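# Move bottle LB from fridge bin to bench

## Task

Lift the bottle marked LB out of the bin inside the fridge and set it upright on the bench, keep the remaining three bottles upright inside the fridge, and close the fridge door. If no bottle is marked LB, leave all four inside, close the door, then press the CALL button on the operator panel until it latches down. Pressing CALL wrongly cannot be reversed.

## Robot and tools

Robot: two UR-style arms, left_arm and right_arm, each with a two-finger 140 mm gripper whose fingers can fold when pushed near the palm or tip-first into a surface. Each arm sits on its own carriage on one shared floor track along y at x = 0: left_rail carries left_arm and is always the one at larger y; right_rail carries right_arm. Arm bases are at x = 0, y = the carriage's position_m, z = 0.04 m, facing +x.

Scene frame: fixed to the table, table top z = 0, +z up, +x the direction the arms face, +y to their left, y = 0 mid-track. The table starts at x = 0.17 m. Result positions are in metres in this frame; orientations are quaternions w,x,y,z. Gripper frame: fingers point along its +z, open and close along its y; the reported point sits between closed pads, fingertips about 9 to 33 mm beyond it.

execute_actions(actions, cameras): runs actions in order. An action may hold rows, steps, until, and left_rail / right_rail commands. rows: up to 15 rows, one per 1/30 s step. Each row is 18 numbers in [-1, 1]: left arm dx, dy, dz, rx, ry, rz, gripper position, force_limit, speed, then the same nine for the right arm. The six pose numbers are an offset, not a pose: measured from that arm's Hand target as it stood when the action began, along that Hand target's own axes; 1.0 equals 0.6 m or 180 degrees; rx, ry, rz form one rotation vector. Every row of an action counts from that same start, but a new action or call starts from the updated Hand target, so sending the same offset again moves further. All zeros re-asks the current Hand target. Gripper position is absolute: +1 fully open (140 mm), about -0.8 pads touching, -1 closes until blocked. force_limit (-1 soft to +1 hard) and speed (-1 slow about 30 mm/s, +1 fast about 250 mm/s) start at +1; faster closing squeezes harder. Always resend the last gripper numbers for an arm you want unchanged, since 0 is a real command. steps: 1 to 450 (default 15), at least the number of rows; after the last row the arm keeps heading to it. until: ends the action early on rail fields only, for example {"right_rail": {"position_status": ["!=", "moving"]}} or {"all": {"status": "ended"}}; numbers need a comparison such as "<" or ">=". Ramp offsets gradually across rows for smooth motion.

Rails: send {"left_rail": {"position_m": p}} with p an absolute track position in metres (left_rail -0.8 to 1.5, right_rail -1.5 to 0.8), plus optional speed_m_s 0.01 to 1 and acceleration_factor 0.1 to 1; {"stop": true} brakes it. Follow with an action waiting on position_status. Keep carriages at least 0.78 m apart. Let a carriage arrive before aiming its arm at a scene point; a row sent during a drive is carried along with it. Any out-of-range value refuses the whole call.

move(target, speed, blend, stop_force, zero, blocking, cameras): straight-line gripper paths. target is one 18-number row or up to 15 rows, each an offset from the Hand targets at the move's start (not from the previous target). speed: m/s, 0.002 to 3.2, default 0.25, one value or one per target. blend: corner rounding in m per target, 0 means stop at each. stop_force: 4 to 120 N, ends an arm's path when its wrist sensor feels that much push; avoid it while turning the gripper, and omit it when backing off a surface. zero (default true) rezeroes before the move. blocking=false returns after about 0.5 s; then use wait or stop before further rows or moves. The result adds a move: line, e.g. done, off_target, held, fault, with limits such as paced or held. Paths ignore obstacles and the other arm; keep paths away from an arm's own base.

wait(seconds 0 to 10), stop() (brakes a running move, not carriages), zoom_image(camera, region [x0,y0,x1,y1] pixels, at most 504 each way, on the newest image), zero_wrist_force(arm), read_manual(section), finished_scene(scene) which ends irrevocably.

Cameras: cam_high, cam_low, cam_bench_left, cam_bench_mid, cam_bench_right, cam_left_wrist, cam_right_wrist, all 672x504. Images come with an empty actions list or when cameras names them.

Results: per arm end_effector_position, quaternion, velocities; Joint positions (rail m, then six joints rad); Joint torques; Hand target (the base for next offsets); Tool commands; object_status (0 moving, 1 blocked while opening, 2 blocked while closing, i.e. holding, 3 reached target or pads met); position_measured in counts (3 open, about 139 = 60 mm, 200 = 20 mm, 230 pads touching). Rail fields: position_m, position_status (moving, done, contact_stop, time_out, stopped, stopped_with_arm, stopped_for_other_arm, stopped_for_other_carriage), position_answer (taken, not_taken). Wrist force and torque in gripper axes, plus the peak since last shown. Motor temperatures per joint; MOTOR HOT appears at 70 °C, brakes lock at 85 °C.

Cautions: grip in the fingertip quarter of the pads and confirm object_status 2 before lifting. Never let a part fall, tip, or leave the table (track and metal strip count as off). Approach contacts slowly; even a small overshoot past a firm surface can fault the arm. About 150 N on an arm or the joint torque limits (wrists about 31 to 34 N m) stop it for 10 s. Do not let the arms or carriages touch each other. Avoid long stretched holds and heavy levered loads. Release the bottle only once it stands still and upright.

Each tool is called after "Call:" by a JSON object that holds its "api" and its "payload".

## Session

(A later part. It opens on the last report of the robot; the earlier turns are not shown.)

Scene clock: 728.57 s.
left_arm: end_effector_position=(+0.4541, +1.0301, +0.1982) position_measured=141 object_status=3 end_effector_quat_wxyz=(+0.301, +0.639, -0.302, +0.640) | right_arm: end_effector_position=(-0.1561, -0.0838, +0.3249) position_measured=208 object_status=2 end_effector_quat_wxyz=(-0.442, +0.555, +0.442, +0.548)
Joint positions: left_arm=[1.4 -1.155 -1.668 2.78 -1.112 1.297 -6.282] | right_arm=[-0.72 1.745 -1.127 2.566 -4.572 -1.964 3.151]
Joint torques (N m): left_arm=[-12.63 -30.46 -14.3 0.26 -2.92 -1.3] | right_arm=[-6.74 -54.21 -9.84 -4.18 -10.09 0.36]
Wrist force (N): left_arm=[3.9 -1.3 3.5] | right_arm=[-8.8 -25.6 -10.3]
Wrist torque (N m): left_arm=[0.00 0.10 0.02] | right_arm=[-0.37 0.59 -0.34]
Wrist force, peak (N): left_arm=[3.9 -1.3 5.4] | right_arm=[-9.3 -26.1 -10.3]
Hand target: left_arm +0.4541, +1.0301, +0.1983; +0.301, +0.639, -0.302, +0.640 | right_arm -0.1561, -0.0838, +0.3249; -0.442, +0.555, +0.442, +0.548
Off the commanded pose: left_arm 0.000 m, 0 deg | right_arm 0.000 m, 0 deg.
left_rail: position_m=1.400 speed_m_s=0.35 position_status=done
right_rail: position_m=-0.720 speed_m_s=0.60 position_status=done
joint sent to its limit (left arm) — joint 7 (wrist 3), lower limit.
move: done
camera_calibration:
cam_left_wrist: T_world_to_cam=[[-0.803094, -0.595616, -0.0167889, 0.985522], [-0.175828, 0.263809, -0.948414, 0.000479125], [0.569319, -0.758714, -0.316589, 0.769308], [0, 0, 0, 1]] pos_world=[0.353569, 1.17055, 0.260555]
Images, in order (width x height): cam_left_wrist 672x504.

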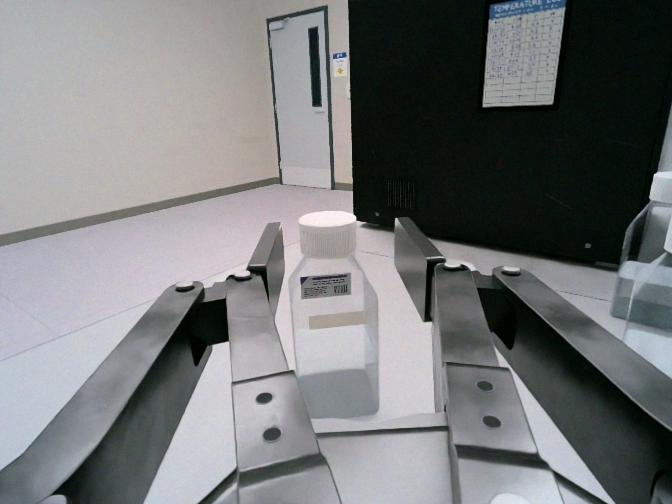

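Call:
{"api": "move", "payload": {"target": [-0.04,0,0.25,0,0,0,-0.1,-0.1,-1,0,0,0,0,0,0,-1,-0.1,-1], "speed": 0.15}}

Call:
{"api": "execute_actions", "payload": {"actions": [{"rows":[[0,0,0,0,0,0,-1,-0.1,-1,0,0,0,0,0,0,-1,-0.1,-1]],"steps":50}]}}

Call:
{"api": "move", "payload": {"target": [[0.1,0,0,0,0,0,-1,-0.1,-1,0,0,0,0,0,0,-1,-0.1,-1],[0.15,0,0,0.36,0,0,-1,-0.1,-1,0,0,0,0,0,0,-1,-0.1,-1],[0.15,0,0,0.7,0,0,-1,-0.1,-1,0,0,0,0,0,0,-1,-0.1,-1]], "speed": 0.45, "blend": [0.02,0,0]}}

Call:
{"api": "move", "payload": {"target": [-0.2,0,0,0,0,0,-1,-0.1,-1,0,0,0,0,0,0,-1,-0.1,-1], "speed": 0.03, "stop_force": 4, "cameras": ["cam_left_wrist","cam_bench_left"]}}

Call:
{"api": "zoom_image", "payload": {"camera": "cam_bench_left", "region": [250, 200, 340, 290]}}

Scene clock: 749.63 s.
left_arm: end_effector_position=(+0.5494, +0.9144, +0.1743) position_measured=141 object_status=3 end_effector_quat_wxyz=(+0.301, +0.639, -0.302, +0.640) | right_arm: end_effector_position=(-0.1561, -0.0838, +0.3249) position_measured=208 object_status=2 end_effector_quat_wxyz=(-0.442, +0.555, +0.442, +0.548)
Joint positions: left_arm=[1.4 -1.04 -1.351 2.513 -1.162 1.413 -6.282] | right_arm=[-0.72 1.745 -1.127 2.566 -4.572 -1.964 3.151]
Joint torques (N m): left_arm=[12.71 -27.43 -32.05 0.72 2.59 -0.94] | right_arm=[-7.65 -54.52 -9.71 -4.45 -10.23 0.27]
Wrist force (N): left_arm=[4.0 -1.3 3.7] | right_arm=[-8.9 -25.8 -10.1]
Wrist torque (N m): left_arm=[0.03 0.08 0.01] | right_arm=[-0.41 0.64 -0.35]
Wrist force, peak (N): left_arm=[3.6 -1.4 5.2] | right_arm=[-8.7 -26.3 -10.6]
Hand target: left_arm +0.5495, +0.9143, +0.1743; +0.301, +0.639, -0.302, +0.640 | right_arm -0.1561, -0.0838, +0.3249; -0.442, +0.555, +0.442, +0.548
Off the commanded pose: left_arm 0.000 m, 0 deg | right_arm 0.000 m, 0 deg.
left_rail: position_m=1.400 speed_m_s=0.35 position_status=done
right_rail: position_m=-0.720 speed_m_s=0.60 position_status=done
joint sent to its limit (left arm) — joint 7 (wrist 3), lower limit.
move: done

Scene clock: 751.50 s.
left_arm: end_effector_position=(+0.5495, +0.9143, +0.1743) position_measured=160 object_status=2 end_effector_quat_wxyz=(+0.301, +0.639, -0.302, +0.640) | right_arm: end_effector_position=(-0.1561, -0.0838, +0.3249) position_measured=208 object_status=2 end_effector_quat_wxyz=(-0.442, +0.555, +0.442, +0.548)
Joint positions: left_arm=[1.4 -1.04 -1.351 2.513 -1.162 1.413 -6.282] | right_arm=[-0.72 1.745 -1.127 2.566 -4.572 -1.964 3.151]
Joint torques (N m): left_arm=[10.52 -26.36 -32.32 0.06 -2.39 -1.1] | right_arm=[-7.35 -55.79 -10.06 -4.36 -10.04 0.34]
Wrist force (N): left_arm=[3.8 -0.8 4.5] | right_arm=[-9.2 -25.8 -9.8]
Wrist torque (N m): left_arm=[0.09 0.10 -0.15] | right_arm=[-0.43 0.68 -0.35]
Wrist force, peak (N): left_arm=[4.1 -1.3 4.4] | right_arm=[-9.4 -26.1 -10.0]
Hand target: left_arm +0.5495, +0.9143, +0.1743; +0.301, +0.639, -0.302, +0.640 | right_arm -0.1561, -0.0838, +0.3249; -0.442, +0.555, +0.442, +0.548
Off the commanded pose: left_arm 0.000 m, 0 deg | right_arm 0.000 m, 0 deg.
left_rail: position_m=1.400 speed_m_s=0.35 position_status=done
right_rail: position_m=-0.720 speed_m_s=0.60 position_status=done
joint sent to its limit (left arm) — joint 7 (wrist 3), lower limit.

Scene clock: 755.60 s.
left_arm: end_effector_position=(+0.5494, +0.9143, +0.2643) position_measured=160 object_status=2 end_effector_quat_wxyz=(-0.433, +0.560, +0.432, +0.559) | right_arm: end_effector_position=(-0.1561, -0.0838, +0.3249) position_measured=208 object_status=2 end_effector_quat_wxyz=(-0.442, +0.555, +0.442, +0.548)
Joint positions: left_arm=[1.4 -1.24 -0.808 1.319 -0.511 -0.987 -6.282] | right_arm=[-0.72 1.745 -1.127 2.566 -4.572 -1.964 3.151]
Joint torques (N m): left_arm=[15.13 -91.32 -50.27 8.82 -2.87 -2.17] | right_arm=[-7.5 -54.67 -10.52 -4.72 -10.12 0.34]
Wrist force (N): left_arm=[0.6 -1.2 3.7] | right_arm=[-8.9 -25.9 -9.6]
Wrist torque (N m): left_arm=[0.03 0.05 0.00] | right_arm=[-0.45 0.63 -0.35]
Wrist force, peak (N): left_arm=[4.5 -1.1 4.4] | right_arm=[-9.1 -26.2 -10.4]
Hand target: left_arm +0.5494, +0.9143, +0.2643; -0.433, +0.559, +0.433, +0.560 | right_arm -0.1561, -0.0838, +0.3249; -0.442, +0.555, +0.442, +0.548
Off the commanded pose: left_arm 0.000 m, 0 deg | right_arm 0.000 m, 0 deg.
left_rail: position_m=1.400 speed_m_s=0.35 position_status=done
right_rail: position_m=-0.720 speed_m_s=0.60 position_status=done
joint sent to its limit (left arm) — joint 7 (wrist 3), lower limit.
move: done

Scene clock: 759.93 s.
left_arm: end_effector_position=(+0.5495, +0.9144, +0.1747) position_measured=160 object_status=2 end_effector_quat_wxyz=(-0.433, +0.559, +0.432, +0.559) | right_arm: end_effector_position=(-0.1561, -0.0838, +0.3249) position_measured=208 object_status=2 end_effector_quat_wxyz=(-0.442, +0.555, +0.442, +0.548)
Joint positions: left_arm=[1.4 -1.24 -0.727 1.35 -0.623 -0.987 -6.282] | right_arm=[-0.72 1.745 -1.127 2.566 -4.572 -1.964 3.151]
Joint torques (N m): left_arm=[2.75 -123.89 -48.91 7.94 0.86 -0.79] | right_arm=[-7.35 -55.68 -10.06 -4.64 -10.14 0.39]
Wrist force (N): left_arm=[0.7 -1.4 3.7] | right_arm=[-9.2 -26.1 -10.1]
Wrist torque (N m): left_arm=[-0.02 0.03 -0.02] | right_arm=[-0.48 0.69 -0.35]
Wrist force, peak (N): left_arm=[14.1 -1.1 5.2] | right_arm=[-9.4 -26.0 -10.4]
Hand target: left_arm +0.5495, +0.9143, +0.1747; -0.433, +0.559, +0.432, +0.559 (not the last commanded pose) | right_arm -0.1561, -0.0838, +0.3249; -0.442, +0.555, +0.442, +0.548
Off the commanded pose: left_arm 0.030 m, 0 deg | right_arm 0.000 m, 0 deg.
left_rail: position_m=1.400 speed_m_s=0.35 position_status=done
right_rail: position_m=-0.720 speed_m_s=0.60 position_status=done
joint sent to its limit (left arm) — joint 7 (wrist 3), lower limit.
move: contact (left_arm)
camera_calibration:
cam_left_wrist: T_world_to_cam=[[0.953918, -0.299603, -0.0166651, -0.243411], [-0.109954, -0.297332, -0.948422, 0.502372], [0.279195, 0.906549, -0.316573, -0.743428], [0, 0, 0, 1]] pos_world=[0.494993, 0.750398, 0.237054]
Images, in order (width x height): cam_bench_left 672x504, cam_left_wrist 672x504.

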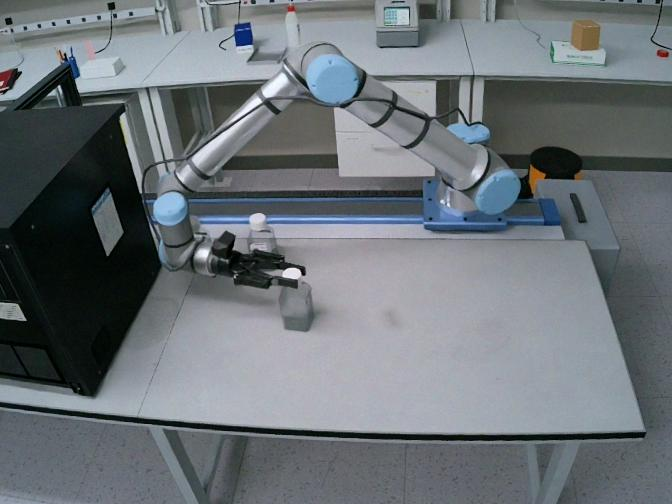

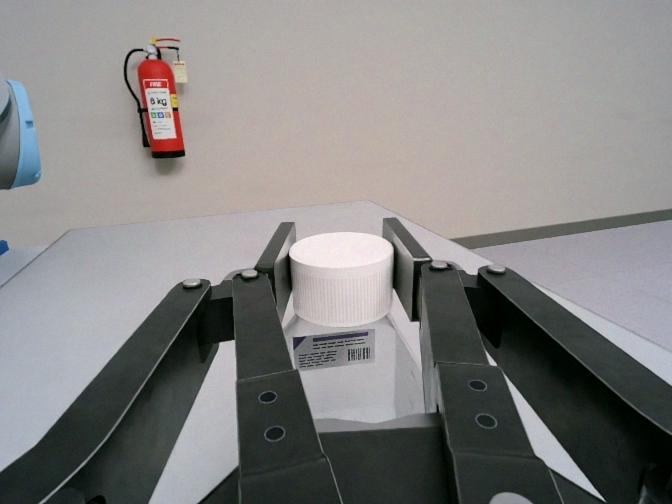

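Scaled by 5.600 from the camera's 672x504 image, which has a finer 960x720 frame.

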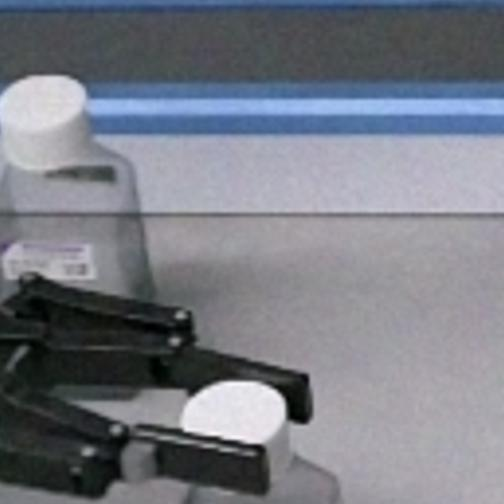

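Call:
{"api": "execute_actions", "payload": {"actions": [{"rows":[[0,0,0,0,0,0,-0.1,-0.1,-1,0,0,0,0,0,0,-1,-0.1,-1]],"steps":30}]}}

Call:
{"api": "move", "payload": {"target": [[0,0,-0.2,0,0,0,-0.1,-0.1,-1,0,0,0,0,0,0,-1,-0.1,-1],[0.342,0,-0.25,0,0,0,-0.1,-0.1,-1,0,0,0,0,0,0,-1,-0.1,-1],[0.342,-0.1165,0.118,-0.419,0,0,-0.1,-0.1,-1,0,0,0,0,0,0,-1,-0.1,-1]], "speed": 0.4, "blend": 0.03}}

Call:
{"api": "move", "payload": {"target": [-0.267,-0.317,0.1,-0.472,0,0,-0.1,-0.1,-1,0,0,0,0,0,0,-1,-0.1,-1], "speed": 0.4, "cameras": ["cam_left_wrist"]}}

Call:
{"api": "zoom_image", "payload": {"camera": "cam_left_wrist", "region": [250, 200, 440, 390]}}

Scene clock: 768.37 s.
left_arm: end_effector_position=(+0.5495, +0.9143, +0.1748) position_measured=141 object_status=3 end_effector_quat_wxyz=(-0.433, +0.559, +0.432, +0.559) | right_arm: end_effector_position=(-0.1561, -0.0838, +0.3249) position_measured=208 object_status=2 end_effector_quat_wxyz=(-0.442, +0.555, +0.442, +0.548)
Joint positions: left_arm=[1.4 -1.24 -0.727 1.35 -0.623 -0.987 -6.282] | right_arm=[-0.72 1.745 -1.127 2.566 -4.572 -1.964 3.151]
Joint torques (N m): left_arm=[-11.26 -108.75 -43.76 2.34 0.01 0.54] | right_arm=[-6.84 -54.98 -10.55 -4.91 -10.11 0.66]
Wrist force (N): left_arm=[4.4 -1.4 3.8] | right_arm=[-9.0 -25.7 -10.4]
Wrist torque (N m): left_arm=[-0.01 0.00 -0.02] | right_arm=[-0.41 0.65 -0.35]
Wrist force, peak (N): left_arm=[4.4 -1.3 4.1] | right_arm=[-9.0 -26.4 -10.1]
Hand target: left_arm +0.5495, +0.9143, +0.1747; -0.433, +0.559, +0.432, +0.559 | right_arm -0.1561, -0.0838, +0.3249; -0.442, +0.555, +0.442, +0.548
Off the commanded pose: left_arm 0.000 m, 0 deg | right_arm 0.000 m, 0 deg.
left_rail: position_m=1.400 speed_m_s=0.35 position_status=done
right_rail: position_m=-0.720 speed_m_s=0.60 position_status=done
joint sent to its limit (left arm) — joint 7 (wrist 3), lower limit.

Scene clock: 778.87 s.
left_arm: end_effector_position=(+0.5254, +0.8385, +0.1760) position_measured=141 object_status=3 end_effector_quat_wxyz=(-0.432, +0.561, +0.431, +0.559) | right_arm: end_effector_position=(-0.1561, -0.0838, +0.3249) position_measured=208 object_status=2 end_effector_quat_wxyz=(-0.442, +0.555, +0.442, +0.548)
Joint positions: left_arm=[1.4 -1.29 -0.65 1.193 -0.544 -1.031 -6.279] | right_arm=[-0.72 1.745 -1.127 2.566 -4.572 -1.964 3.151]
Joint torques (N m): left_arm=[-3.05 -113.44 -41.18 3.14 -0.34 -0.32] | right_arm=[-5.15 -54.44 -16.45 -4.71 -0.04 0.47]
Wrist force (N): left_arm=[4.1 -1.4 3.7] | right_arm=[-11.5 -11.6 -5.9]
Wrist torque (N m): left_arm=[-0.04 0.09 -0.02] | right_arm=[-0.72 0.55 -0.34]
Wrist force, peak (N): left_arm=[8.7 0.8 -8.8] | right_arm=[-9.1 -26.1 -10.4]
Hand target: left_arm +0.5254, +0.8385, +0.1760; -0.432, +0.561, +0.431, +0.559 (not the last commanded pose) | right_arm -0.1561, -0.0838, +0.3249; -0.442, +0.555, +0.442, +0.548
Tool commands: left_gripper/position=-0.098039 left_gripper/force_limit=-0.098039 left_gripper/speed=-1.0 right_gripper/position=-1.0 right_gripper/force_limit=-0.1 right_gripper/speed=-1.0
Off the commanded pose: left_arm 0.262 m, 75 deg | right_arm 0.000 m, 0 deg.
FORCE FAULT: contact force on the left arm reached its limit, and that arm stopped for 10 seconds. The contact can be on any part of that arm, not only on its tool. That arm's remaining commands of this call were not run. That arm's target is now where it stood when the stop ended, not its last command. That arm accepts commands again.
left_rail: position_m=1.400 speed_m_s=0.35 position_status=done
right_rail: position_m=-0.720 speed_m_s=0.60 position_status=done
move: fault (left_arm); path passed 1 of 3 targets

not run: an earlier result of this reply reported a stop or a fault. Calls in your next reply go to the robot.

Scaled by 2.653 from the camera's 672x504 image, which has a finer 960x720 frame.
This view is cut from an older image: the scene may have changed since it was taken.

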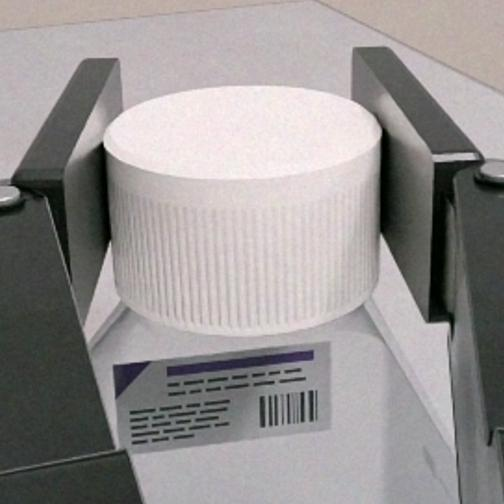

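Call:
{"api": "move", "payload": {"target": [[0.02,0,0.03,0,0,0,-0.1,-0.1,-1,0,0,0,0,0,0,-1,-0.1,-1],[0.34,0,0.03,0,0,0,-0.1,-0.1,-1,0,0,0,0,0,0,-1,-0.1,-1]], "speed": 0.2, "cameras": ["cam_left_wrist","cam_bench_left","cam_right_wrist"]}}

Scene clock: 783.73 s.
left_arm: end_effector_position=(+0.5308, +0.8560, +0.3799) position_measured=141 object_status=3 end_effector_quat_wxyz=(-0.432, +0.561, +0.431, +0.559) | right_arm: end_effector_position=(-0.1561, -0.0838, +0.3249) position_measured=208 object_status=2 end_effector_quat_wxyz=(-0.442, +0.555, +0.442, +0.548)
Joint positions: left_arm=[1.4 -1.279 -0.821 1.12 -0.301 -1.021 -6.279] | right_arm=[-0.72 1.745 -1.127 2.566 -4.572 -1.964 3.151]
Joint torques (N m): left_arm=[11.31 -121.79 -53.97 7.47 -2.19 -1.38] | right_arm=[-5.15 -55.47 -16.88 -4.63 -3.95 0.65]
Wrist force (N): left_arm=[4.4 -1.4 3.9] | right_arm=[-9.3 -13.9 -6.6]
Wrist torque (N m): left_arm=[0.00 0.01 -0.02] | right_arm=[-0.70 0.57 -0.34]
Wrist force, peak (N): left_arm=[6.5 -1.6 3.8] | right_arm=[-9.5 -14.1 -6.3]
Hand target: left_arm +0.5308, +0.8559, +0.3800; -0.432, +0.561, +0.431, +0.559 | right_arm -0.1561, -0.0838, +0.3249; -0.442, +0.555, +0.442, +0.548
Off the commanded pose: left_arm 0.000 m, 0 deg | right_arm 0.000 m, 0 deg.
left_rail: position_m=1.400 speed_m_s=0.35 position_status=done
right_rail: position_m=-0.720 speed_m_s=0.60 position_status=done
move: done
camera_calibration:
cam_left_wrist: T_world_to_cam=[[0.952257, -0.304698, -0.0191022, -0.233489], [-0.114059, -0.297028, -0.948032, 0.679258], [0.28319, 0.904949, -0.3176, -0.6207], [0, 0, 0, 1]] pos_world=[0.475593, 0.692316, 0.442363]
cam_right_wrist: T_world_to_cam=[[0.967005, -0.254255, -0.0159885, 0.138862], [-0.105145, -0.341157, -0.934107, 0.250932], [0.232046, 0.904968, -0.356634, 0.410923], [0, 0, 0, 1]] pos_world=[-0.203249, -0.250958, 0.383167]
Images, in order (width x height): cam_bench_left 672x504, cam_left_wrist 672x504, cam_right_wrist 672x504.

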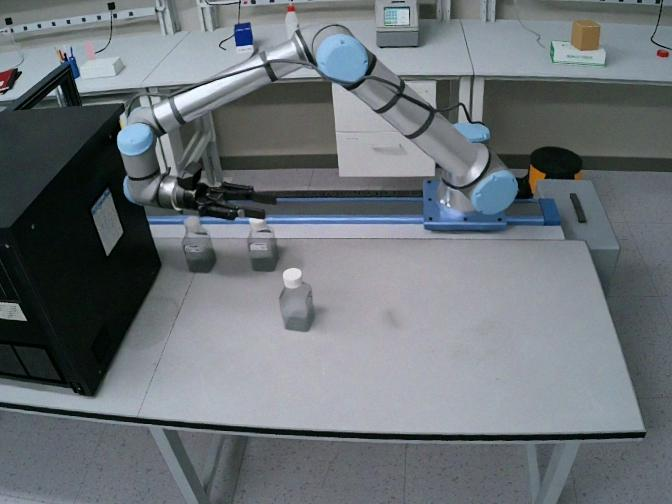

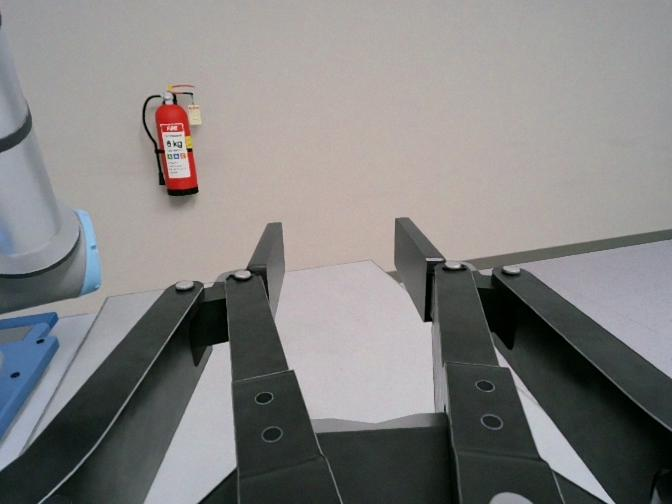

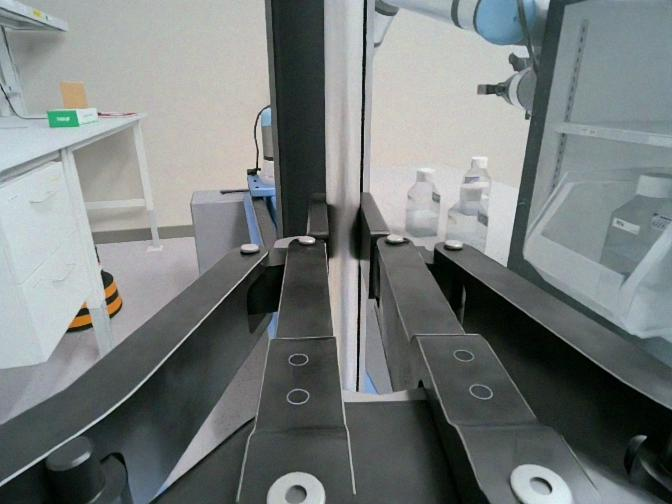

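Call:
{"api": "move", "payload": {"target": [0,-0.108,0.22,-0.419,0,0,-0.1,-0.1,-1,0,0,0,0,0,0,-1,-0.1,-1], "speed": 0.4}}

Call:
{"api": "move", "payload": {"target": [-0.267,-0.317,0.1,-0.472,0,0,-0.1,-0.1,-1,0,0,0,0,0,0,-1,-0.1,-1], "speed": 0.4, "cameras": ["cam_left_wrist"]}}

Call:
{"api": "zoom_image", "payload": {"camera": "cam_left_wrist", "region": [250, 220, 440, 410]}}

Scene clock: 790.10 s.
left_arm: end_effector_position=(+0.5019, +1.0001, +0.3801) position_measured=141 object_status=3 end_effector_quat_wxyz=(+0.002, +0.707, -0.001, +0.707) | right_arm: end_effector_position=(-0.1561, -0.0838, +0.3249) position_measured=208 object_status=2 end_effector_quat_wxyz=(-0.442, +0.555, +0.442, +0.548)
Joint positions: left_arm=[1.4 -1.603 -1.698 2.31 -0.638 -0.028 -6.257] | right_arm=[-0.72 1.745 -1.127 2.566 -4.572 -1.964 3.151]
Joint torques (N m): left_arm=[11.26 -44.34 -31.5 -3.27 2.9 2.24] | right_arm=[-4.87 -54.97 -16.36 -4.72 -4.93 0.58]
Wrist force (N): left_arm=[3.6 -1.4 3.2] | right_arm=[-8.9 -13.3 -6.6]
Wrist torque (N m): left_arm=[-0.03 0.19 -0.13] | right_arm=[-0.56 0.48 -0.34]
Wrist force, peak (N): left_arm=[4.6 -1.6 4.0] | right_arm=[-9.8 -13.8 -6.7]
Hand target: left_arm +0.5020, +1.0001, +0.3801; +0.002, +0.708, -0.001, +0.706 | right_arm -0.1561, -0.0838, +0.3249; -0.442, +0.555, +0.442, +0.548
Off the commanded pose: left_arm 0.000 m, 0 deg | right_arm 0.000 m, 0 deg.
left_rail: position_m=1.400 speed_m_s=0.35 position_status=done
right_rail: position_m=-0.720 speed_m_s=0.60 position_status=done
move: done

Scene clock: 792.93 s.
left_arm: end_effector_position=(+0.5596, +1.1767, +0.2438) position_measured=141 object_status=3 end_effector_quat_wxyz=(+0.335, +0.628, -0.343, +0.613) | right_arm: end_effector_position=(-0.1561, -0.0838, +0.3249) position_measured=208 object_status=2 end_effector_quat_wxyz=(-0.442, +0.555, +0.442, +0.548)
Joint positions: left_arm=[1.4 -0.308 -1.561 2.502 -0.91 2.263 -6.265] | right_arm=[-0.72 1.745 -1.127 2.566 -4.572 -1.964 3.151]
Joint torques (N m): left_arm=[-14.14 -48.94 -23.35 1.09 -2.96 1.43] | right_arm=[-6.35 -55.2 -15.97 -4.66 -4.97 0.65]
Wrist force (N): left_arm=[4.2 -0.8 3.7] | right_arm=[-9.5 -13.8 -6.8]
Wrist torque (N m): left_arm=[0.10 0.04 -0.15] | right_arm=[-0.67 0.62 -0.34]
Wrist force, peak (N): left_arm=[1.5 -15.6 1.7] | right_arm=[-9.5 -14.3 -6.4]
Hand target: left_arm +0.5597, +1.1767, +0.2438; +0.335, +0.628, -0.343, +0.613 (not the last commanded pose) | right_arm -0.1561, -0.0838, +0.3249; -0.442, +0.555, +0.442, +0.548
Off the commanded pose: left_arm 0.028 m, 28 deg | right_arm 0.000 m, 0 deg.
left_rail: position_m=1.400 speed_m_s=0.35 position_status=done
right_rail: position_m=-0.720 speed_m_s=0.60 position_status=done
led back after a hold (left arm): the arm was led back toward your command in small steps, so it may still be short of it.
move: held (left_arm; a check stopped the path); limits=held
pose unreachable (left arm): on one or more control steps of this call, first in action 0 (counted from 0), this arm could not follow its commanded pose, so it was not sent that pose on those steps. It may still have moved: this result reports where it is.
cause: moving toward the commanded pose would bring two parts of the arm too close to each other (its gripper and another part of the arm, with joints 5 (wrist 1) to 7 (wrist 3) between them, 47 mm apart when it was first held).
camera_calibration:
cam_left_wrist: T_world_to_cam=[[-0.86811, -0.496202, -0.0129987, 1.07683], [-0.157453, 0.300112, -0.94082, -0.0312421], [0.470738, -0.814688, -0.338658, 0.961262], [0, 0, 0, 1]] pos_world=[0.477386, 1.32683, 0.310144]
Images, in order (width x height): cam_left_wrist 672x504.

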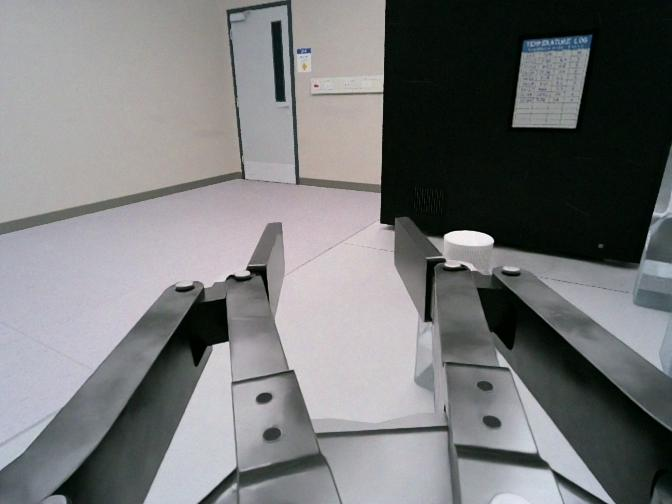

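Scaled by 2.653 from the camera's 672x504 image, which has a finer 960x720 frame.

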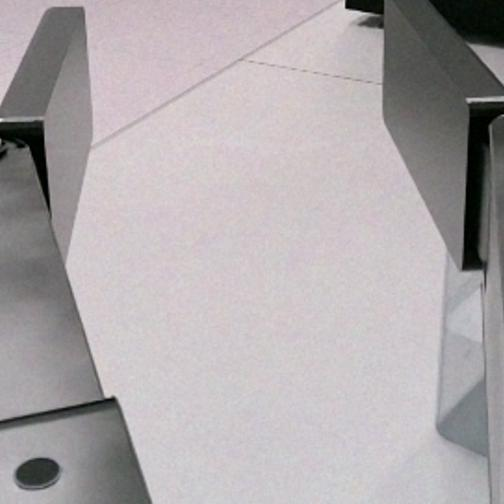

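Call:
{"api": "execute_actions", "payload": {"actions": [{"left_rail":{"position_m":1.3,"speed_m_s":0.3,"acceleration_factor":0.5},"steps":90,"until":{"left_rail":{"position_status":["!=","moving"]}}}], "cameras": ["cam_left_wrist","cam_bench_left"]}}

Call:
{"api": "zoom_image", "payload": {"camera": "cam_bench_left", "region": [265, 260, 335, 340]}}

Call:
{"api": "zoom_image", "payload": {"camera": "cam_left_wrist", "region": [380, 200, 672, 420]}}

Scene clock: 798.70 s.
left_arm: end_effector_position=(+0.5597, +1.0767, +0.2438) position_measured=141 object_status=3 end_effector_quat_wxyz=(+0.335, +0.628, -0.343, +0.613) | right_arm: end_effector_position=(-0.1561, -0.0838, +0.3249) position_measured=208 object_status=2 end_effector_quat_wxyz=(-0.442, +0.555, +0.442, +0.548)
Joint positions: left_arm=[1.3 -0.308 -1.562 2.502 -0.91 2.263 -6.265] | right_arm=[-0.72 1.745 -1.127 2.566 -4.572 -1.964 3.151]
Joint torques (N m): left_arm=[-3.92 -44.15 -28.77 0.43 -2.07 1.32] | right_arm=[-6.24 -55.84 -15.93 -4.61 -4.84 0.72]
Wrist force (N): left_arm=[4.2 -0.8 3.3] | right_arm=[-9.3 -13.8 -6.6]
Wrist torque (N m): left_arm=[0.10 0.05 -0.15] | right_arm=[-0.69 0.57 -0.35]
Wrist force, peak (N): left_arm=[4.4 -0.1 5.1] | right_arm=[-9.4 -14.1 -6.8]
Hand target: left_arm +0.5597, +1.0767, +0.2438; +0.335, +0.628, -0.343, +0.613 (not the last commanded pose) | right_arm -0.1561, -0.0838, +0.3249; -0.442, +0.555, +0.442, +0.548
Tool commands: left_gripper/position=-0.1 left_gripper/force_limit=-0.1 left_gripper/speed=-1.0 right_gripper/position=-1.0 right_gripper/force_limit=-0.1 right_gripper/speed=-1.0
Off the commanded pose: left_arm 0.028 m, 28 deg | right_arm 0.000 m, 0 deg.
left_rail: position_m=1.300 speed_m_s=0.30 position_status=done
right_rail: position_m=-0.720 speed_m_s=0.60 position_status=done
camera_calibration:
cam_left_wrist: T_world_to_cam=[[-0.868038, -0.496328, -0.013001, 1.02733], [-0.1575, 0.3001, -0.940816, -0.001195], [0.470855, -0.814616, -0.33867, 0.879653], [0, 0, 0, 1]] pos_world=[0.477386, 1.22683, 0.310144]
Images, in order (width x height): cam_bench_left 672x504, cam_left_wrist 672x504.

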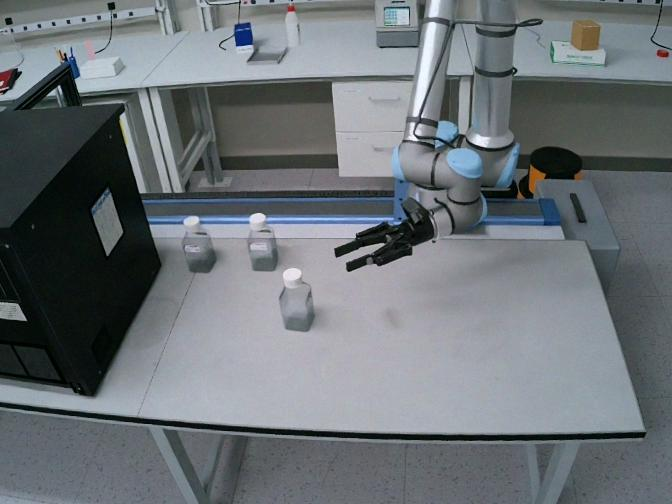

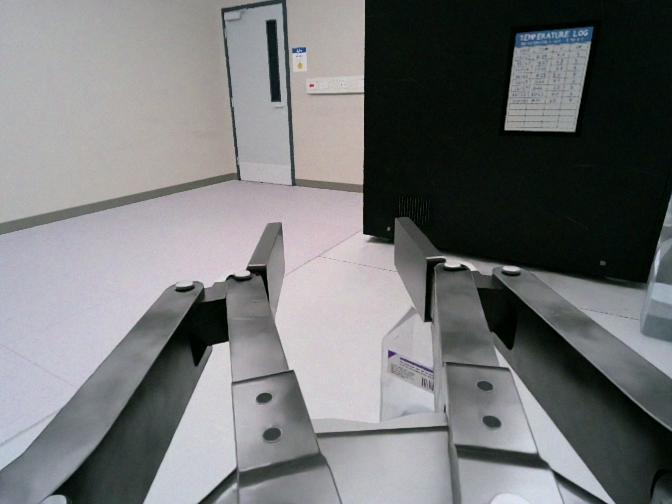

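Scaled by 6.300 from the camera's 672x504 image, which has a finer 960x720 frame.

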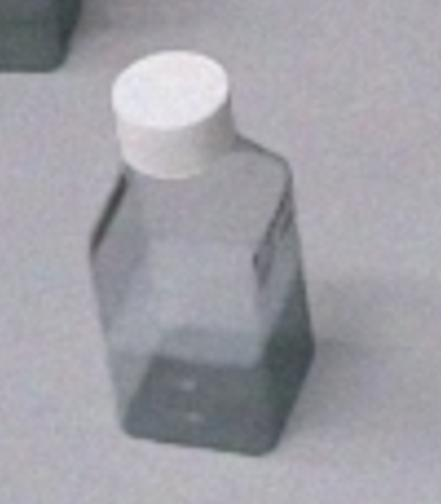

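Scaled by 1.726 from the camera's 672x504 image, which has a finer 960x720 frame.

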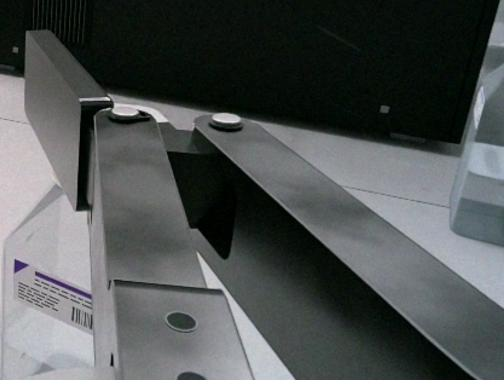

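Call:
{"api": "execute_actions", "payload": {"actions": [{"left_rail":{"position_m":1.45,"speed_m_s":0.3,"acceleration_factor":0.5},"steps":90,"until":{"left_rail":{"position_status":["!=","moving"]}}}]}}

Call:
{"api": "move", "payload": {"target": [0.067,0.213,0.055,0,0,0,-0.1,-0.1,-1,0,0,0,0,0,0,-1,-0.1,-1], "speed": 0.3, "cameras": ["cam_left_wrist"]}}

Call:
{"api": "zoom_image", "payload": {"camera": "cam_left_wrist", "region": [270, 220, 450, 400]}}

Scene clock: 806.37 s.
left_arm: end_effector_position=(+0.5597, +1.2267, +0.2438) position_measured=141 object_status=3 end_effector_quat_wxyz=(+0.335, +0.628, -0.343, +0.613) | right_arm: end_effector_position=(-0.1561, -0.0838, +0.3249) position_measured=208 object_status=2 end_effector_quat_wxyz=(-0.442, +0.555, +0.442, +0.548)
Joint positions: left_arm=[1.45 -0.308 -1.562 2.502 -0.91 2.263 -6.265] | right_arm=[-0.72 1.745 -1.127 2.566 -4.572 -1.964 3.151]
Joint torques (N m): left_arm=[2.66 -23.59 -27.79 -3.32 1.79 0.99] | right_arm=[-6.83 -54.27 -15.78 -4.54 -5.11 0.82]
Wrist force (N): left_arm=[4.0 -0.9 3.4] | right_arm=[-9.2 -13.6 -6.3]
Wrist torque (N m): left_arm=[0.06 0.09 -0.15] | right_arm=[-0.64 0.54 -0.34]
Wrist force, peak (N): left_arm=[4.1 0.7 5.6] | right_arm=[-9.5 -14.0 -7.0]
Hand target: left_arm +0.5597, +1.2266, +0.2438; +0.335, +0.628, -0.343, +0.613 (not the last commanded pose) | right_arm -0.1561, -0.0838, +0.3249; -0.442, +0.555, +0.442, +0.548
Tool commands: left_gripper/position=-0.1 left_gripper/force_limit=-0.1 left_gripper/speed=-1.0 right_gripper/position=-1.0 right_gripper/force_limit=-0.1 right_gripper/speed=-1.0
Off the commanded pose: left_arm 0.028 m, 28 deg | right_arm 0.000 m, 0 deg.
left_rail: position_m=1.450 speed_m_s=0.30 position_status=done
right_rail: position_m=-0.720 speed_m_s=0.60 position_status=done

Scene clock: 807.80 s.
left_arm: end_effector_position=(+0.4705, +1.1291, +0.2834) position_measured=141 object_status=3 end_effector_quat_wxyz=(+0.335, +0.628, -0.343, +0.613) | right_arm: end_effector_position=(-0.1561, -0.0838, +0.3249) position_measured=208 object_status=2 end_effector_quat_wxyz=(-0.442, +0.555, +0.442, +0.548)
Joint positions: left_arm=[1.45 -0.767 -1.869 2.632 -0.739 1.804 -6.279] | right_arm=[-0.72 1.745 -1.127 2.566 -4.572 -1.964 3.151]
Joint torques (N m): left_arm=[-11.93 -25.27 -29.35 0.84 -3.37 0.53] | right_arm=[-6.76 -57.2 -15.65 -4.61 -4.98 0.64]
Wrist force (N): left_arm=[4.2 -1.4 3.5] | right_arm=[-9.3 -13.6 -6.4]
Wrist torque (N m): left_arm=[-0.01 0.03 0.02] | right_arm=[-0.63 0.56 -0.34]
Wrist force, peak (N): left_arm=[4.5 0.5 4.3] | right_arm=[-9.5 -14.0 -6.5]
Hand target: left_arm +0.4705, +1.1291, +0.2834; +0.335, +0.628, -0.343, +0.613 | right_arm -0.1561, -0.0838, +0.3249; -0.442, +0.555, +0.442, +0.548
Off the commanded pose: left_arm 0.000 m, 0 deg | right_arm 0.000 m, 0 deg.
left_rail: position_m=1.450 speed_m_s=0.30 position_status=done
right_rail: position_m=-0.720 speed_m_s=0.60 position_status=done
move: done
camera_calibration:
cam_left_wrist: T_world_to_cam=[[-0.86811, -0.496202, -0.0129987, 0.97634], [-0.157453, 0.300112, -0.94082, 0.00613073], [0.470738, -0.814688, -0.338658, 0.977932], [0, 0, 0, 1]] pos_world=[0.388186, 1.27933, 0.349644]
Images, in order (width x height): cam_left_wrist 672x504.

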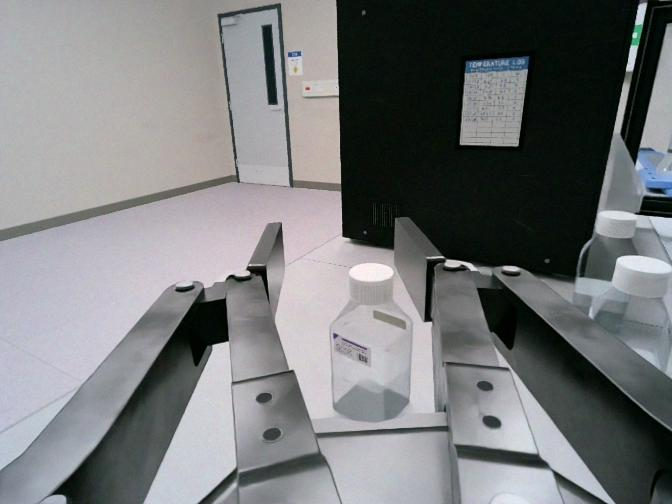

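Scaled by 2.800 from the camera's 672x504 image, which has a finer 960x720 frame.

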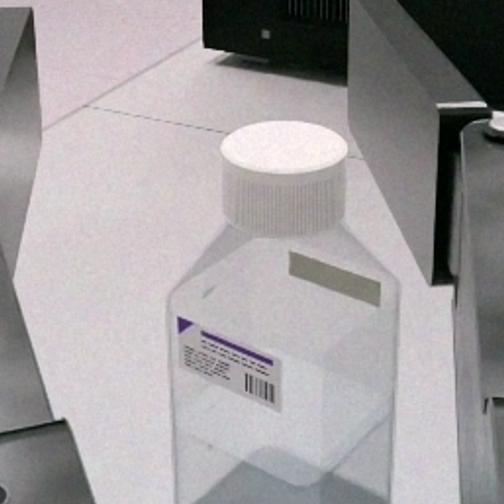

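Call:
{"api": "move", "payload": {"target": [0.033,0.61,-0.036,0.318,0,0,-1,-0.1,-1,0,0,0,0,0,0,-1,-0.1,-1], "speed": 0.4}}

Call:
{"api": "execute_actions", "payload": {"actions": [{"left_rail":{"position_m":0.85,"speed_m_s":0.5,"acceleration_factor":0.5},"steps":120,"until":{"left_rail":{"position_status":["!=","moving"]}}}], "cameras": ["cam_left_wrist"]}}

Scene clock: 836.80 s.
left_arm: end_effector_position=(+0.4195, +1.1077, +0.2812) position_measured=231 object_status=0 end_effector_quat_wxyz=(+0.327, +0.629, -0.333, +0.622) | right_arm: end_effector_position=(-0.1561, -0.0838, +0.3249) position_measured=208 object_status=2 end_effector_quat_wxyz=(-0.442, +0.555, +0.442, +0.548)
Joint positions: left_arm=[1.45 -1.097 -2.059 2.731 -0.659 1.444 -6.282] | right_arm=[-0.72 1.745 -1.127 2.566 -4.572 -1.964 3.151]
Joint torques (N m): left_arm=[13.36 20.34 -52.67 -7.41 2.78 0.76] | right_arm=[-7.57 -56.45 -15.3 -4.36 -4.91 0.87]
Wrist force (N): left_arm=[4.2 -1.4 3.2] | right_arm=[-9.2 -13.6 -6.4]
Wrist torque (N m): left_arm=[-0.03 0.02 -0.01] | right_arm=[-0.64 0.54 -0.34]
Wrist force, peak (N): left_arm=[9.7 4.7 8.3] | right_arm=[-9.8 -14.2 -6.3]
Hand target: left_arm +0.4195, +1.1077, +0.2812; +0.327, +0.629, -0.333, +0.622 (not the last commanded pose) | right_arm -0.1561, -0.0838, +0.3249; -0.442, +0.555, +0.442, +0.548
Off the commanded pose: left_arm 0.313 m, 56 deg | right_arm 0.000 m, 0 deg.
left_rail: position_m=1.450 speed_m_s=0.30 position_status=done
right_rail: position_m=-0.720 speed_m_s=0.60 position_status=done
led back after a hold (left arm): the arm was led back toward your command in small steps, so it may still be short of it.
move: held (left_arm; a check stopped the path); limits=held
pose unreachable (left arm): on one or more control steps of this call, first in action 0 (counted from 0), this arm could not follow its commanded pose, so it was not sent that pose on those steps. It may still have moved: this result reports where it is.
cause: moving toward the commanded pose would bring two parts of the arm too close to each other (joints 4 (elbow) to 6 (wrist 2) lie between them).

Scene clock: 838.83 s.
left_arm: end_effector_position=(+0.4195, +0.5077, +0.2812) position_measured=231 object_status=3 end_effector_quat_wxyz=(+0.327, +0.629, -0.333, +0.622) | right_arm: end_effector_position=(-0.1561, -0.0838, +0.3249) position_measured=208 object_status=2 end_effector_quat_wxyz=(-0.442, +0.555, +0.442, +0.548)
Joint positions: left_arm=[0.85 -1.097 -2.059 2.731 -0.659 1.444 -6.282] | right_arm=[-0.72 1.745 -1.127 2.566 -4.572 -1.964 3.151]
Joint torques (N m): left_arm=[-10.95 4.16 -44.21 -4.14 0.06 0.6] | right_arm=[-6.59 -56.92 -15.29 -4.24 -4.93 0.66]
Wrist force (N): left_arm=[3.9 -1.3 3.3] | right_arm=[-9.4 -13.8 -6.6]
Wrist torque (N m): left_arm=[-0.01 0.09 -0.01] | right_arm=[-0.68 0.60 -0.34]
Wrist force, peak (N): left_arm=[4.3 -0.5 5.0] | right_arm=[-9.8 -14.1 -6.5]
Hand target: left_arm +0.4195, +0.5078, +0.2812; +0.327, +0.629, -0.333, +0.622 (not the last commanded pose) | right_arm -0.1561, -0.0838, +0.3249; -0.442, +0.555, +0.442, +0.548
Tool commands: left_gripper/position=-1.0 left_gripper/force_limit=-0.1 left_gripper/speed=-1.0 right_gripper/position=-1.0 right_gripper/force_limit=-0.1 right_gripper/speed=-1.0
Off the commanded pose: left_arm 0.313 m, 56 deg | right_arm 0.000 m, 0 deg.
left_rail: position_m=0.850 speed_m_s=0.50 position_status=done
right_rail: position_m=-0.720 speed_m_s=0.60 position_status=done
camera_calibration:
cam_left_wrist: T_world_to_cam=[[-0.852729, -0.522046, -0.017898, 0.631784], [-0.157672, 0.289911, -0.943976, 0.188727], [0.497988, -0.802134, -0.329527, 0.474615], [0, 0, 0, 1]] pos_world=[0.332145, 0.655812, 0.34586]
Images, in order (width x height): cam_left_wrist 672x504.

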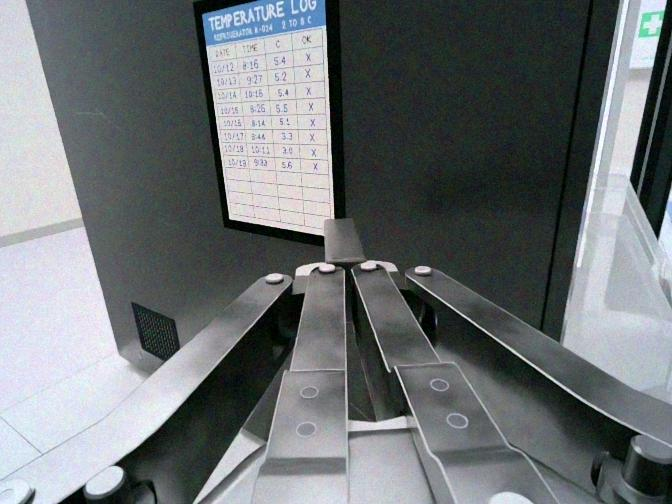

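Call:
{"api": "execute_actions", "payload": {"actions": [{"left_rail":{"position_m":1.3,"speed_m_s":0.5,"acceleration_factor":0.5},"steps":120,"until":{"left_rail":{"position_status":["!=","moving"]}}}]}}

Call:
{"api": "move", "payload": {"target": [0.083,0.107,0.246,0.309,0,0,-1,-0.1,-1,0,0,0,0,0,0,-1,-0.1,-1], "speed": 0.3, "cameras": ["cam_left_wrist","cam_bench_left"]}}

Scene clock: 845.03 s.
left_arm: end_effector_position=(+0.4195, +0.9577, +0.2812) position_measured=231 object_status=3 end_effector_quat_wxyz=(+0.327, +0.629, -0.333, +0.622) | right_arm: end_effector_position=(-0.1561, -0.0838, +0.3249) position_measured=208 object_status=2 end_effector_quat_wxyz=(-0.442, +0.555, +0.442, +0.548)
Joint positions: left_arm=[1.3 -1.097 -2.059 2.732 -0.659 1.444 -6.282] | right_arm=[-0.72 1.745 -1.127 2.566 -4.572 -1.964 3.151]
Joint torques (N m): left_arm=[1.4 -2.99 -45 -0.61 -2.5 0.65] | right_arm=[-6.97 -56.97 -15.23 -4.27 -4.94 0.65]
Wrist force (N): left_arm=[4.0 -1.5 3.2] | right_arm=[-9.5 -13.7 -6.4]
Wrist torque (N m): left_arm=[-0.05 0.08 0.00] | right_arm=[-0.65 0.61 -0.35]
Wrist force, peak (N): left_arm=[4.1 -0.1 5.3] | right_arm=[-9.5 -14.0 -6.7]
Hand target: left_arm +0.4195, +0.9577, +0.2812; +0.327, +0.629, -0.333, +0.622 (not the last commanded pose) | right_arm -0.1561, -0.0838, +0.3249; -0.442, +0.555, +0.442, +0.548
Tool commands: left_gripper/position=-1.0 left_gripper/force_limit=-0.1 left_gripper/speed=-1.0 right_gripper/position=-1.0 right_gripper/force_limit=-0.1 right_gripper/speed=-1.0
Off the commanded pose: left_arm 0.313 m, 56 deg | right_arm 0.000 m, 0 deg.
left_rail: position_m=1.300 speed_m_s=0.50 position_status=done
right_rail: position_m=-0.720 speed_m_s=0.60 position_status=done

Scene clock: 847.50 s.
left_arm: end_effector_position=(+0.4502, +0.7990, +0.3288) position_measured=231 object_status=3 end_effector_quat_wxyz=(-0.005, +0.709, -0.005, +0.705) | right_arm: end_effector_position=(-0.1561, -0.0838, +0.3249) position_measured=208 object_status=2 end_effector_quat_wxyz=(-0.442, +0.555, +0.442, +0.548)
Joint positions: left_arm=[1.3 -1.702 -1.487 2.216 -0.77 -0.131 -6.23] | right_arm=[-0.72 1.745 -1.127 2.566 -4.572 -1.964 3.151]
Joint torques (N m): left_arm=[13.72 -27.09 -45 1.94 -2.59 -0.85] | right_arm=[-6.87 -55.74 -14.98 -4.1 -5.06 0.83]
Wrist force (N): left_arm=[3.8 -0.9 3.7] | right_arm=[-9.6 -13.6 -6.7]
Wrist torque (N m): left_arm=[0.07 0.13 -0.15] | right_arm=[-0.63 0.64 -0.35]
Wrist force, peak (N): left_arm=[4.3 -3.5 3.4] | right_arm=[-9.7 -14.0 -6.5]
Hand target: left_arm +0.4502, +0.7990, +0.3288; -0.005, +0.709, -0.004, +0.705 | right_arm -0.1561, -0.0838, +0.3249; -0.442, +0.555, +0.442, +0.548
Off the commanded pose: left_arm 0.000 m, 0 deg | right_arm 0.000 m, 0 deg.
left_rail: position_m=1.300 speed_m_s=0.50 position_status=done
right_rail: position_m=-0.720 speed_m_s=0.60 position_status=done
move: done
camera_calibration:
cam_left_wrist: T_world_to_cam=[[-0.0507335, -0.998314, -0.0281941, 0.83367], [-0.320417, 0.0430084, -0.9463, 0.425343], [0.945917, -0.0389752, -0.322059, -0.105288], [0, 0, 0, 1]] pos_world=[0.278176, 0.809868, 0.392097]
Images, in order (width x height): cam_bench_left 672x504, cam_left_wrist 672x504.

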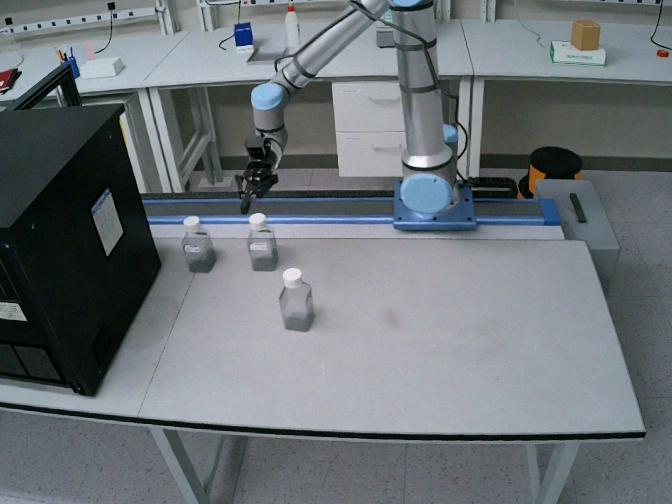

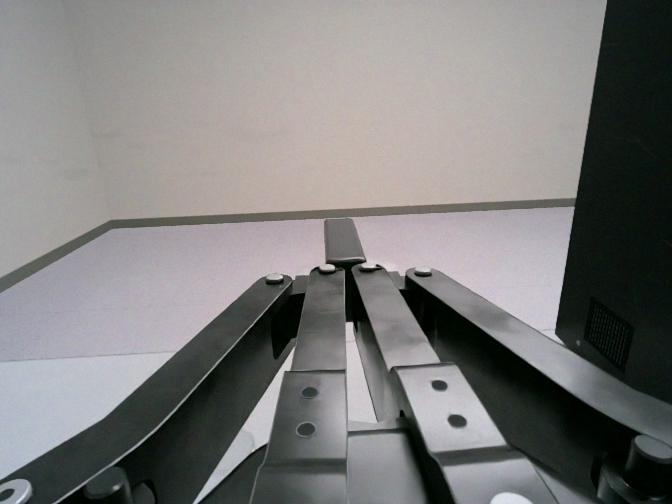

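Call:
{"api": "move", "payload": {"target": [0,0,-0.5,0,0,0,-1,-0.1,-1,0,0,0,0,0,0,-1,-0.1,-1], "speed": 0.3}}

Call:
{"api": "execute_actions", "payload": {"actions": [{"left_rail":{"position_m":0.85,"speed_m_s":0.5,"acceleration_factor":0.5},"steps":120,"until":{"left_rail":{"position_status":["!=","moving"]}}}]}}

Call:
{"api": "move", "payload": {"target": [-0.22,0.44,0.083,0,0,0,-1,-0.1,-1,0,0,0,0,0,0,-1,-0.1,-1], "speed": 0.3, "cameras": ["cam_left_wrist"]}}

Scene clock: 854.33 s.
left_arm: end_effector_position=(+0.1504, +0.7989, +0.3303) position_measured=231 object_status=3 end_effector_quat_wxyz=(-0.005, +0.709, -0.004, +0.705) | right_arm: end_effector_position=(-0.1561, -0.0838, +0.3249) position_measured=208 object_status=2 end_effector_quat_wxyz=(-0.442, +0.555, +0.442, +0.548)
Joint positions: left_arm=[1.3 -2.264 -1.446 2.166 -0.728 -0.694 -6.264] | right_arm=[-0.72 1.745 -1.127 2.566 -4.572 -1.964 3.151]
Joint torques (N m): left_arm=[-14.51 -27.13 -45.35 6.47 -2.74 -2.24] | right_arm=[-8.55 -56.51 -14.99 -4.12 -4.93 0.84]
Wrist force (N): left_arm=[3.9 -1.1 3.3] | right_arm=[-9.1 -13.6 -6.5]
Wrist torque (N m): left_arm=[0.05 0.09 0.00] | right_arm=[-0.64 0.53 -0.34]
Wrist force, peak (N): left_arm=[3.7 -1.2 5.8] | right_arm=[-9.4 -13.8 -7.3]
Hand target: left_arm +0.1502, +0.7989, +0.3303; -0.005, +0.709, -0.004, +0.705 | right_arm -0.1561, -0.0838, +0.3249; -0.442, +0.555, +0.442, +0.548
Off the commanded pose: left_arm 0.000 m, 0 deg | right_arm 0.000 m, 0 deg.
left_rail: position_m=1.300 speed_m_s=0.50 position_status=done
right_rail: position_m=-0.720 speed_m_s=0.60 position_status=done
move: done

Scene clock: 856.07 s.
left_arm: end_effector_position=(+0.1502, +0.3489, +0.3303) position_measured=231 object_status=3 end_effector_quat_wxyz=(-0.005, +0.709, -0.004, +0.705) | right_arm: end_effector_position=(-0.1561, -0.0838, +0.3249) position_measured=208 object_status=2 end_effector_quat_wxyz=(-0.442, +0.555, +0.442, +0.548)
Joint positions: left_arm=[0.85 -2.265 -1.446 2.166 -0.728 -0.694 -6.264] | right_arm=[-0.72 1.745 -1.127 2.566 -4.572 -1.964 3.151]
Joint torques (N m): left_arm=[-8.94 -43.38 -31.88 0.64 -2.17 -2.09] | right_arm=[-7.81 -56.96 -14.57 -4.08 -5.05 0.79]
Wrist force (N): left_arm=[3.8 -0.8 4.0] | right_arm=[-9.6 -13.7 -6.5]
Wrist torque (N m): left_arm=[0.13 0.11 0.00] | right_arm=[-0.66 0.65 -0.35]
Wrist force, peak (N): left_arm=[3.9 -3.0 4.1] | right_arm=[-9.6 -14.0 -6.9]
Hand target: left_arm +0.1502, +0.3489, +0.3303; -0.005, +0.709, -0.004, +0.705 | right_arm -0.1561, -0.0838, +0.3249; -0.442, +0.555, +0.442, +0.548
Tool commands: left_gripper/position=-1.0 left_gripper/force_limit=-0.1 left_gripper/speed=-1.0 right_gripper/position=-1.0 right_gripper/force_limit=-0.1 right_gripper/speed=-1.0
Off the commanded pose: left_arm 0.000 m, 0 deg | right_arm 0.000 m, 0 deg.
left_rail: position_m=0.850 speed_m_s=0.50 position_status=done
right_rail: position_m=-0.720 speed_m_s=0.60 position_status=done

Scene clock: 857.83 s.
left_arm: end_effector_position=(+0.1994, +0.0867, +0.1947) position_measured=231 object_status=3 end_effector_quat_wxyz=(-0.005, +0.709, -0.004, +0.705) | right_arm: end_effector_position=(-0.1561, -0.0838, +0.3249) position_measured=208 object_status=2 end_effector_quat_wxyz=(-0.442, +0.555, +0.442, +0.548)
Joint positions: left_arm=[0.85 -1.98 -0.958 1.747 -0.802 -0.41 -6.258] | right_arm=[-0.72 1.745 -1.127 2.566 -4.572 -1.964 3.151]
Joint torques (N m): left_arm=[15.28 -68.6 -43.55 5.12 2.75 -1.06] | right_arm=[-8.22 -57.54 -14.74 -3.97 -4.97 0.86]
Wrist force (N): left_arm=[3.8 -1.5 3.4] | right_arm=[-9.4 -13.7 -6.8]
Wrist torque (N m): left_arm=[-0.07 0.11 -0.02] | right_arm=[-0.65 0.59 -0.34]
Wrist force, peak (N): left_arm=[4.5 -4.6 3.7] | right_arm=[-9.8 -13.9 -6.6]
Hand target: left_arm +0.1994, +0.0866, +0.1946; -0.005, +0.709, -0.004, +0.705 | right_arm -0.1561, -0.0838, +0.3249; -0.442, +0.555, +0.442, +0.548
Off the commanded pose: left_arm 0.000 m, 0 deg | right_arm 0.000 m, 0 deg.
left_rail: position_m=0.850 speed_m_s=0.50 position_status=done
right_rail: position_m=-0.720 speed_m_s=0.60 position_status=done
move: done
camera_calibration:
cam_left_wrist: T_world_to_cam=[[-0.0506331, -0.998318, -0.0282408, 0.106076], [-0.320211, 0.0430119, -0.946369, 0.24873], [0.945992, -0.0388746, -0.32185, 0.0609318], [0, 0, 0, 1]] pos_world=[0.0273762, 0.0975681, 0.257997]
Images, in order (width x height): cam_left_wrist 672x504.

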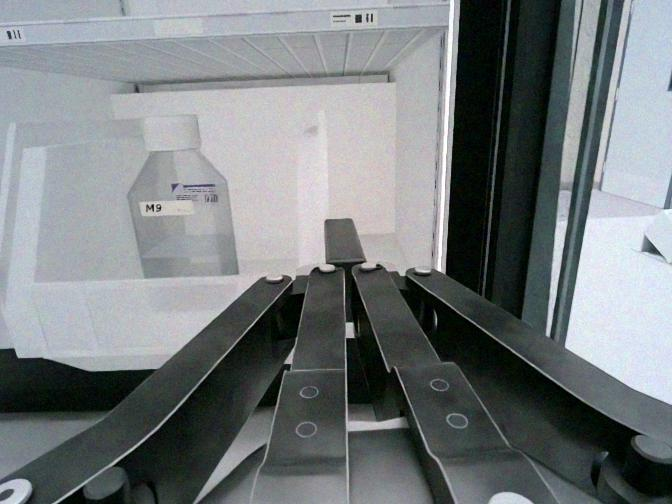

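Call:
{"api": "move", "payload": {"target": [[-0.155,-0.375,0,0,0,0,-1,-0.1,-1,0,0,0,0,0,0,-1,-0.1,-1],[-0.155,-0.375,0.22,0,0,0,-1,-0.1,-1,0,0,0,0,0,0,-1,-0.1,-1]], "speed": [0.25,0.08], "stop_force": 15, "cameras": ["cam_left_wrist"]}}

Scene clock: 869.90 s.
left_arm: end_effector_position=(+0.3309, +0.3129, +0.1039) position_measured=231 object_status=3 end_effector_quat_wxyz=(-0.005, +0.709, -0.004, +0.705) | right_arm: end_effector_position=(-0.1561, -0.0838, +0.3249) position_measured=208 object_status=2 end_effector_quat_wxyz=(-0.442, +0.555, +0.442, +0.548)
Joint positions: left_arm=[0.85 -1.919 -1.066 2.26 -1.209 -0.349 -6.256] | right_arm=[-0.72 1.745 -1.127 2.566 -4.572 -1.964 3.151]
Joint torques (N m): left_arm=[12.12 -46.1 -27.39 -1.6 2.89 2.05] | right_arm=[-8.02 -57.53 -14.34 -4.14 -5.01 0.9]
Wrist force (N): left_arm=[3.9 -1.9 2.5] | right_arm=[-9.6 -13.7 -6.4]
Wrist torque (N m): left_arm=[-0.06 0.04 -0.13] | right_arm=[-0.72 0.63 -0.34]
Wrist force, peak (N): left_arm=[4.4 -0.1 3.9] | right_arm=[-9.4 -14.2 -6.8]
Hand target: left_arm +0.3309, +0.3129, +0.1039; -0.005, +0.709, -0.004, +0.705 | right_arm -0.1561, -0.0838, +0.3249; -0.442, +0.555, +0.442, +0.548
Off the commanded pose: left_arm 0.000 m, 0 deg | right_arm 0.000 m, 0 deg.
left_rail: position_m=0.850 speed_m_s=0.50 position_status=done
right_rail: position_m=-0.720 speed_m_s=0.60 position_status=done
move: done
camera_calibration:
cam_left_wrist: T_world_to_cam=[[-0.0506331, -0.998318, -0.0282406, 0.33599], [-0.320211, 0.0430117, -0.946369, 0.195179], [0.945992, -0.0388746, -0.32185, -0.0838967], [0, 0, 0, 1]] pos_world=[0.158876, 0.323768, 0.167197]
Images, in order (width x height): cam_left_wrist 672x504.

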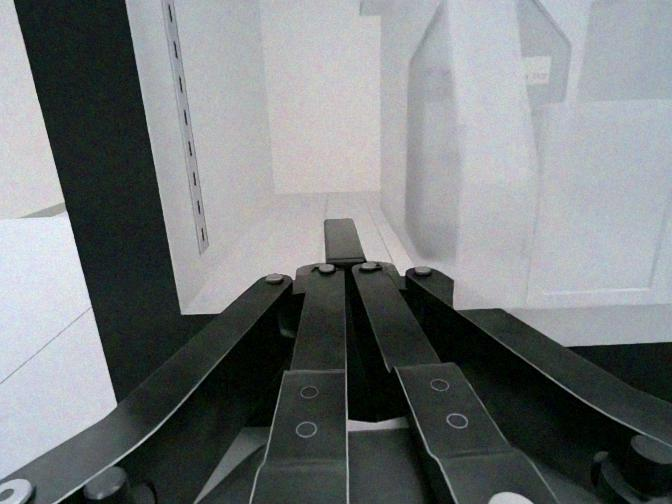

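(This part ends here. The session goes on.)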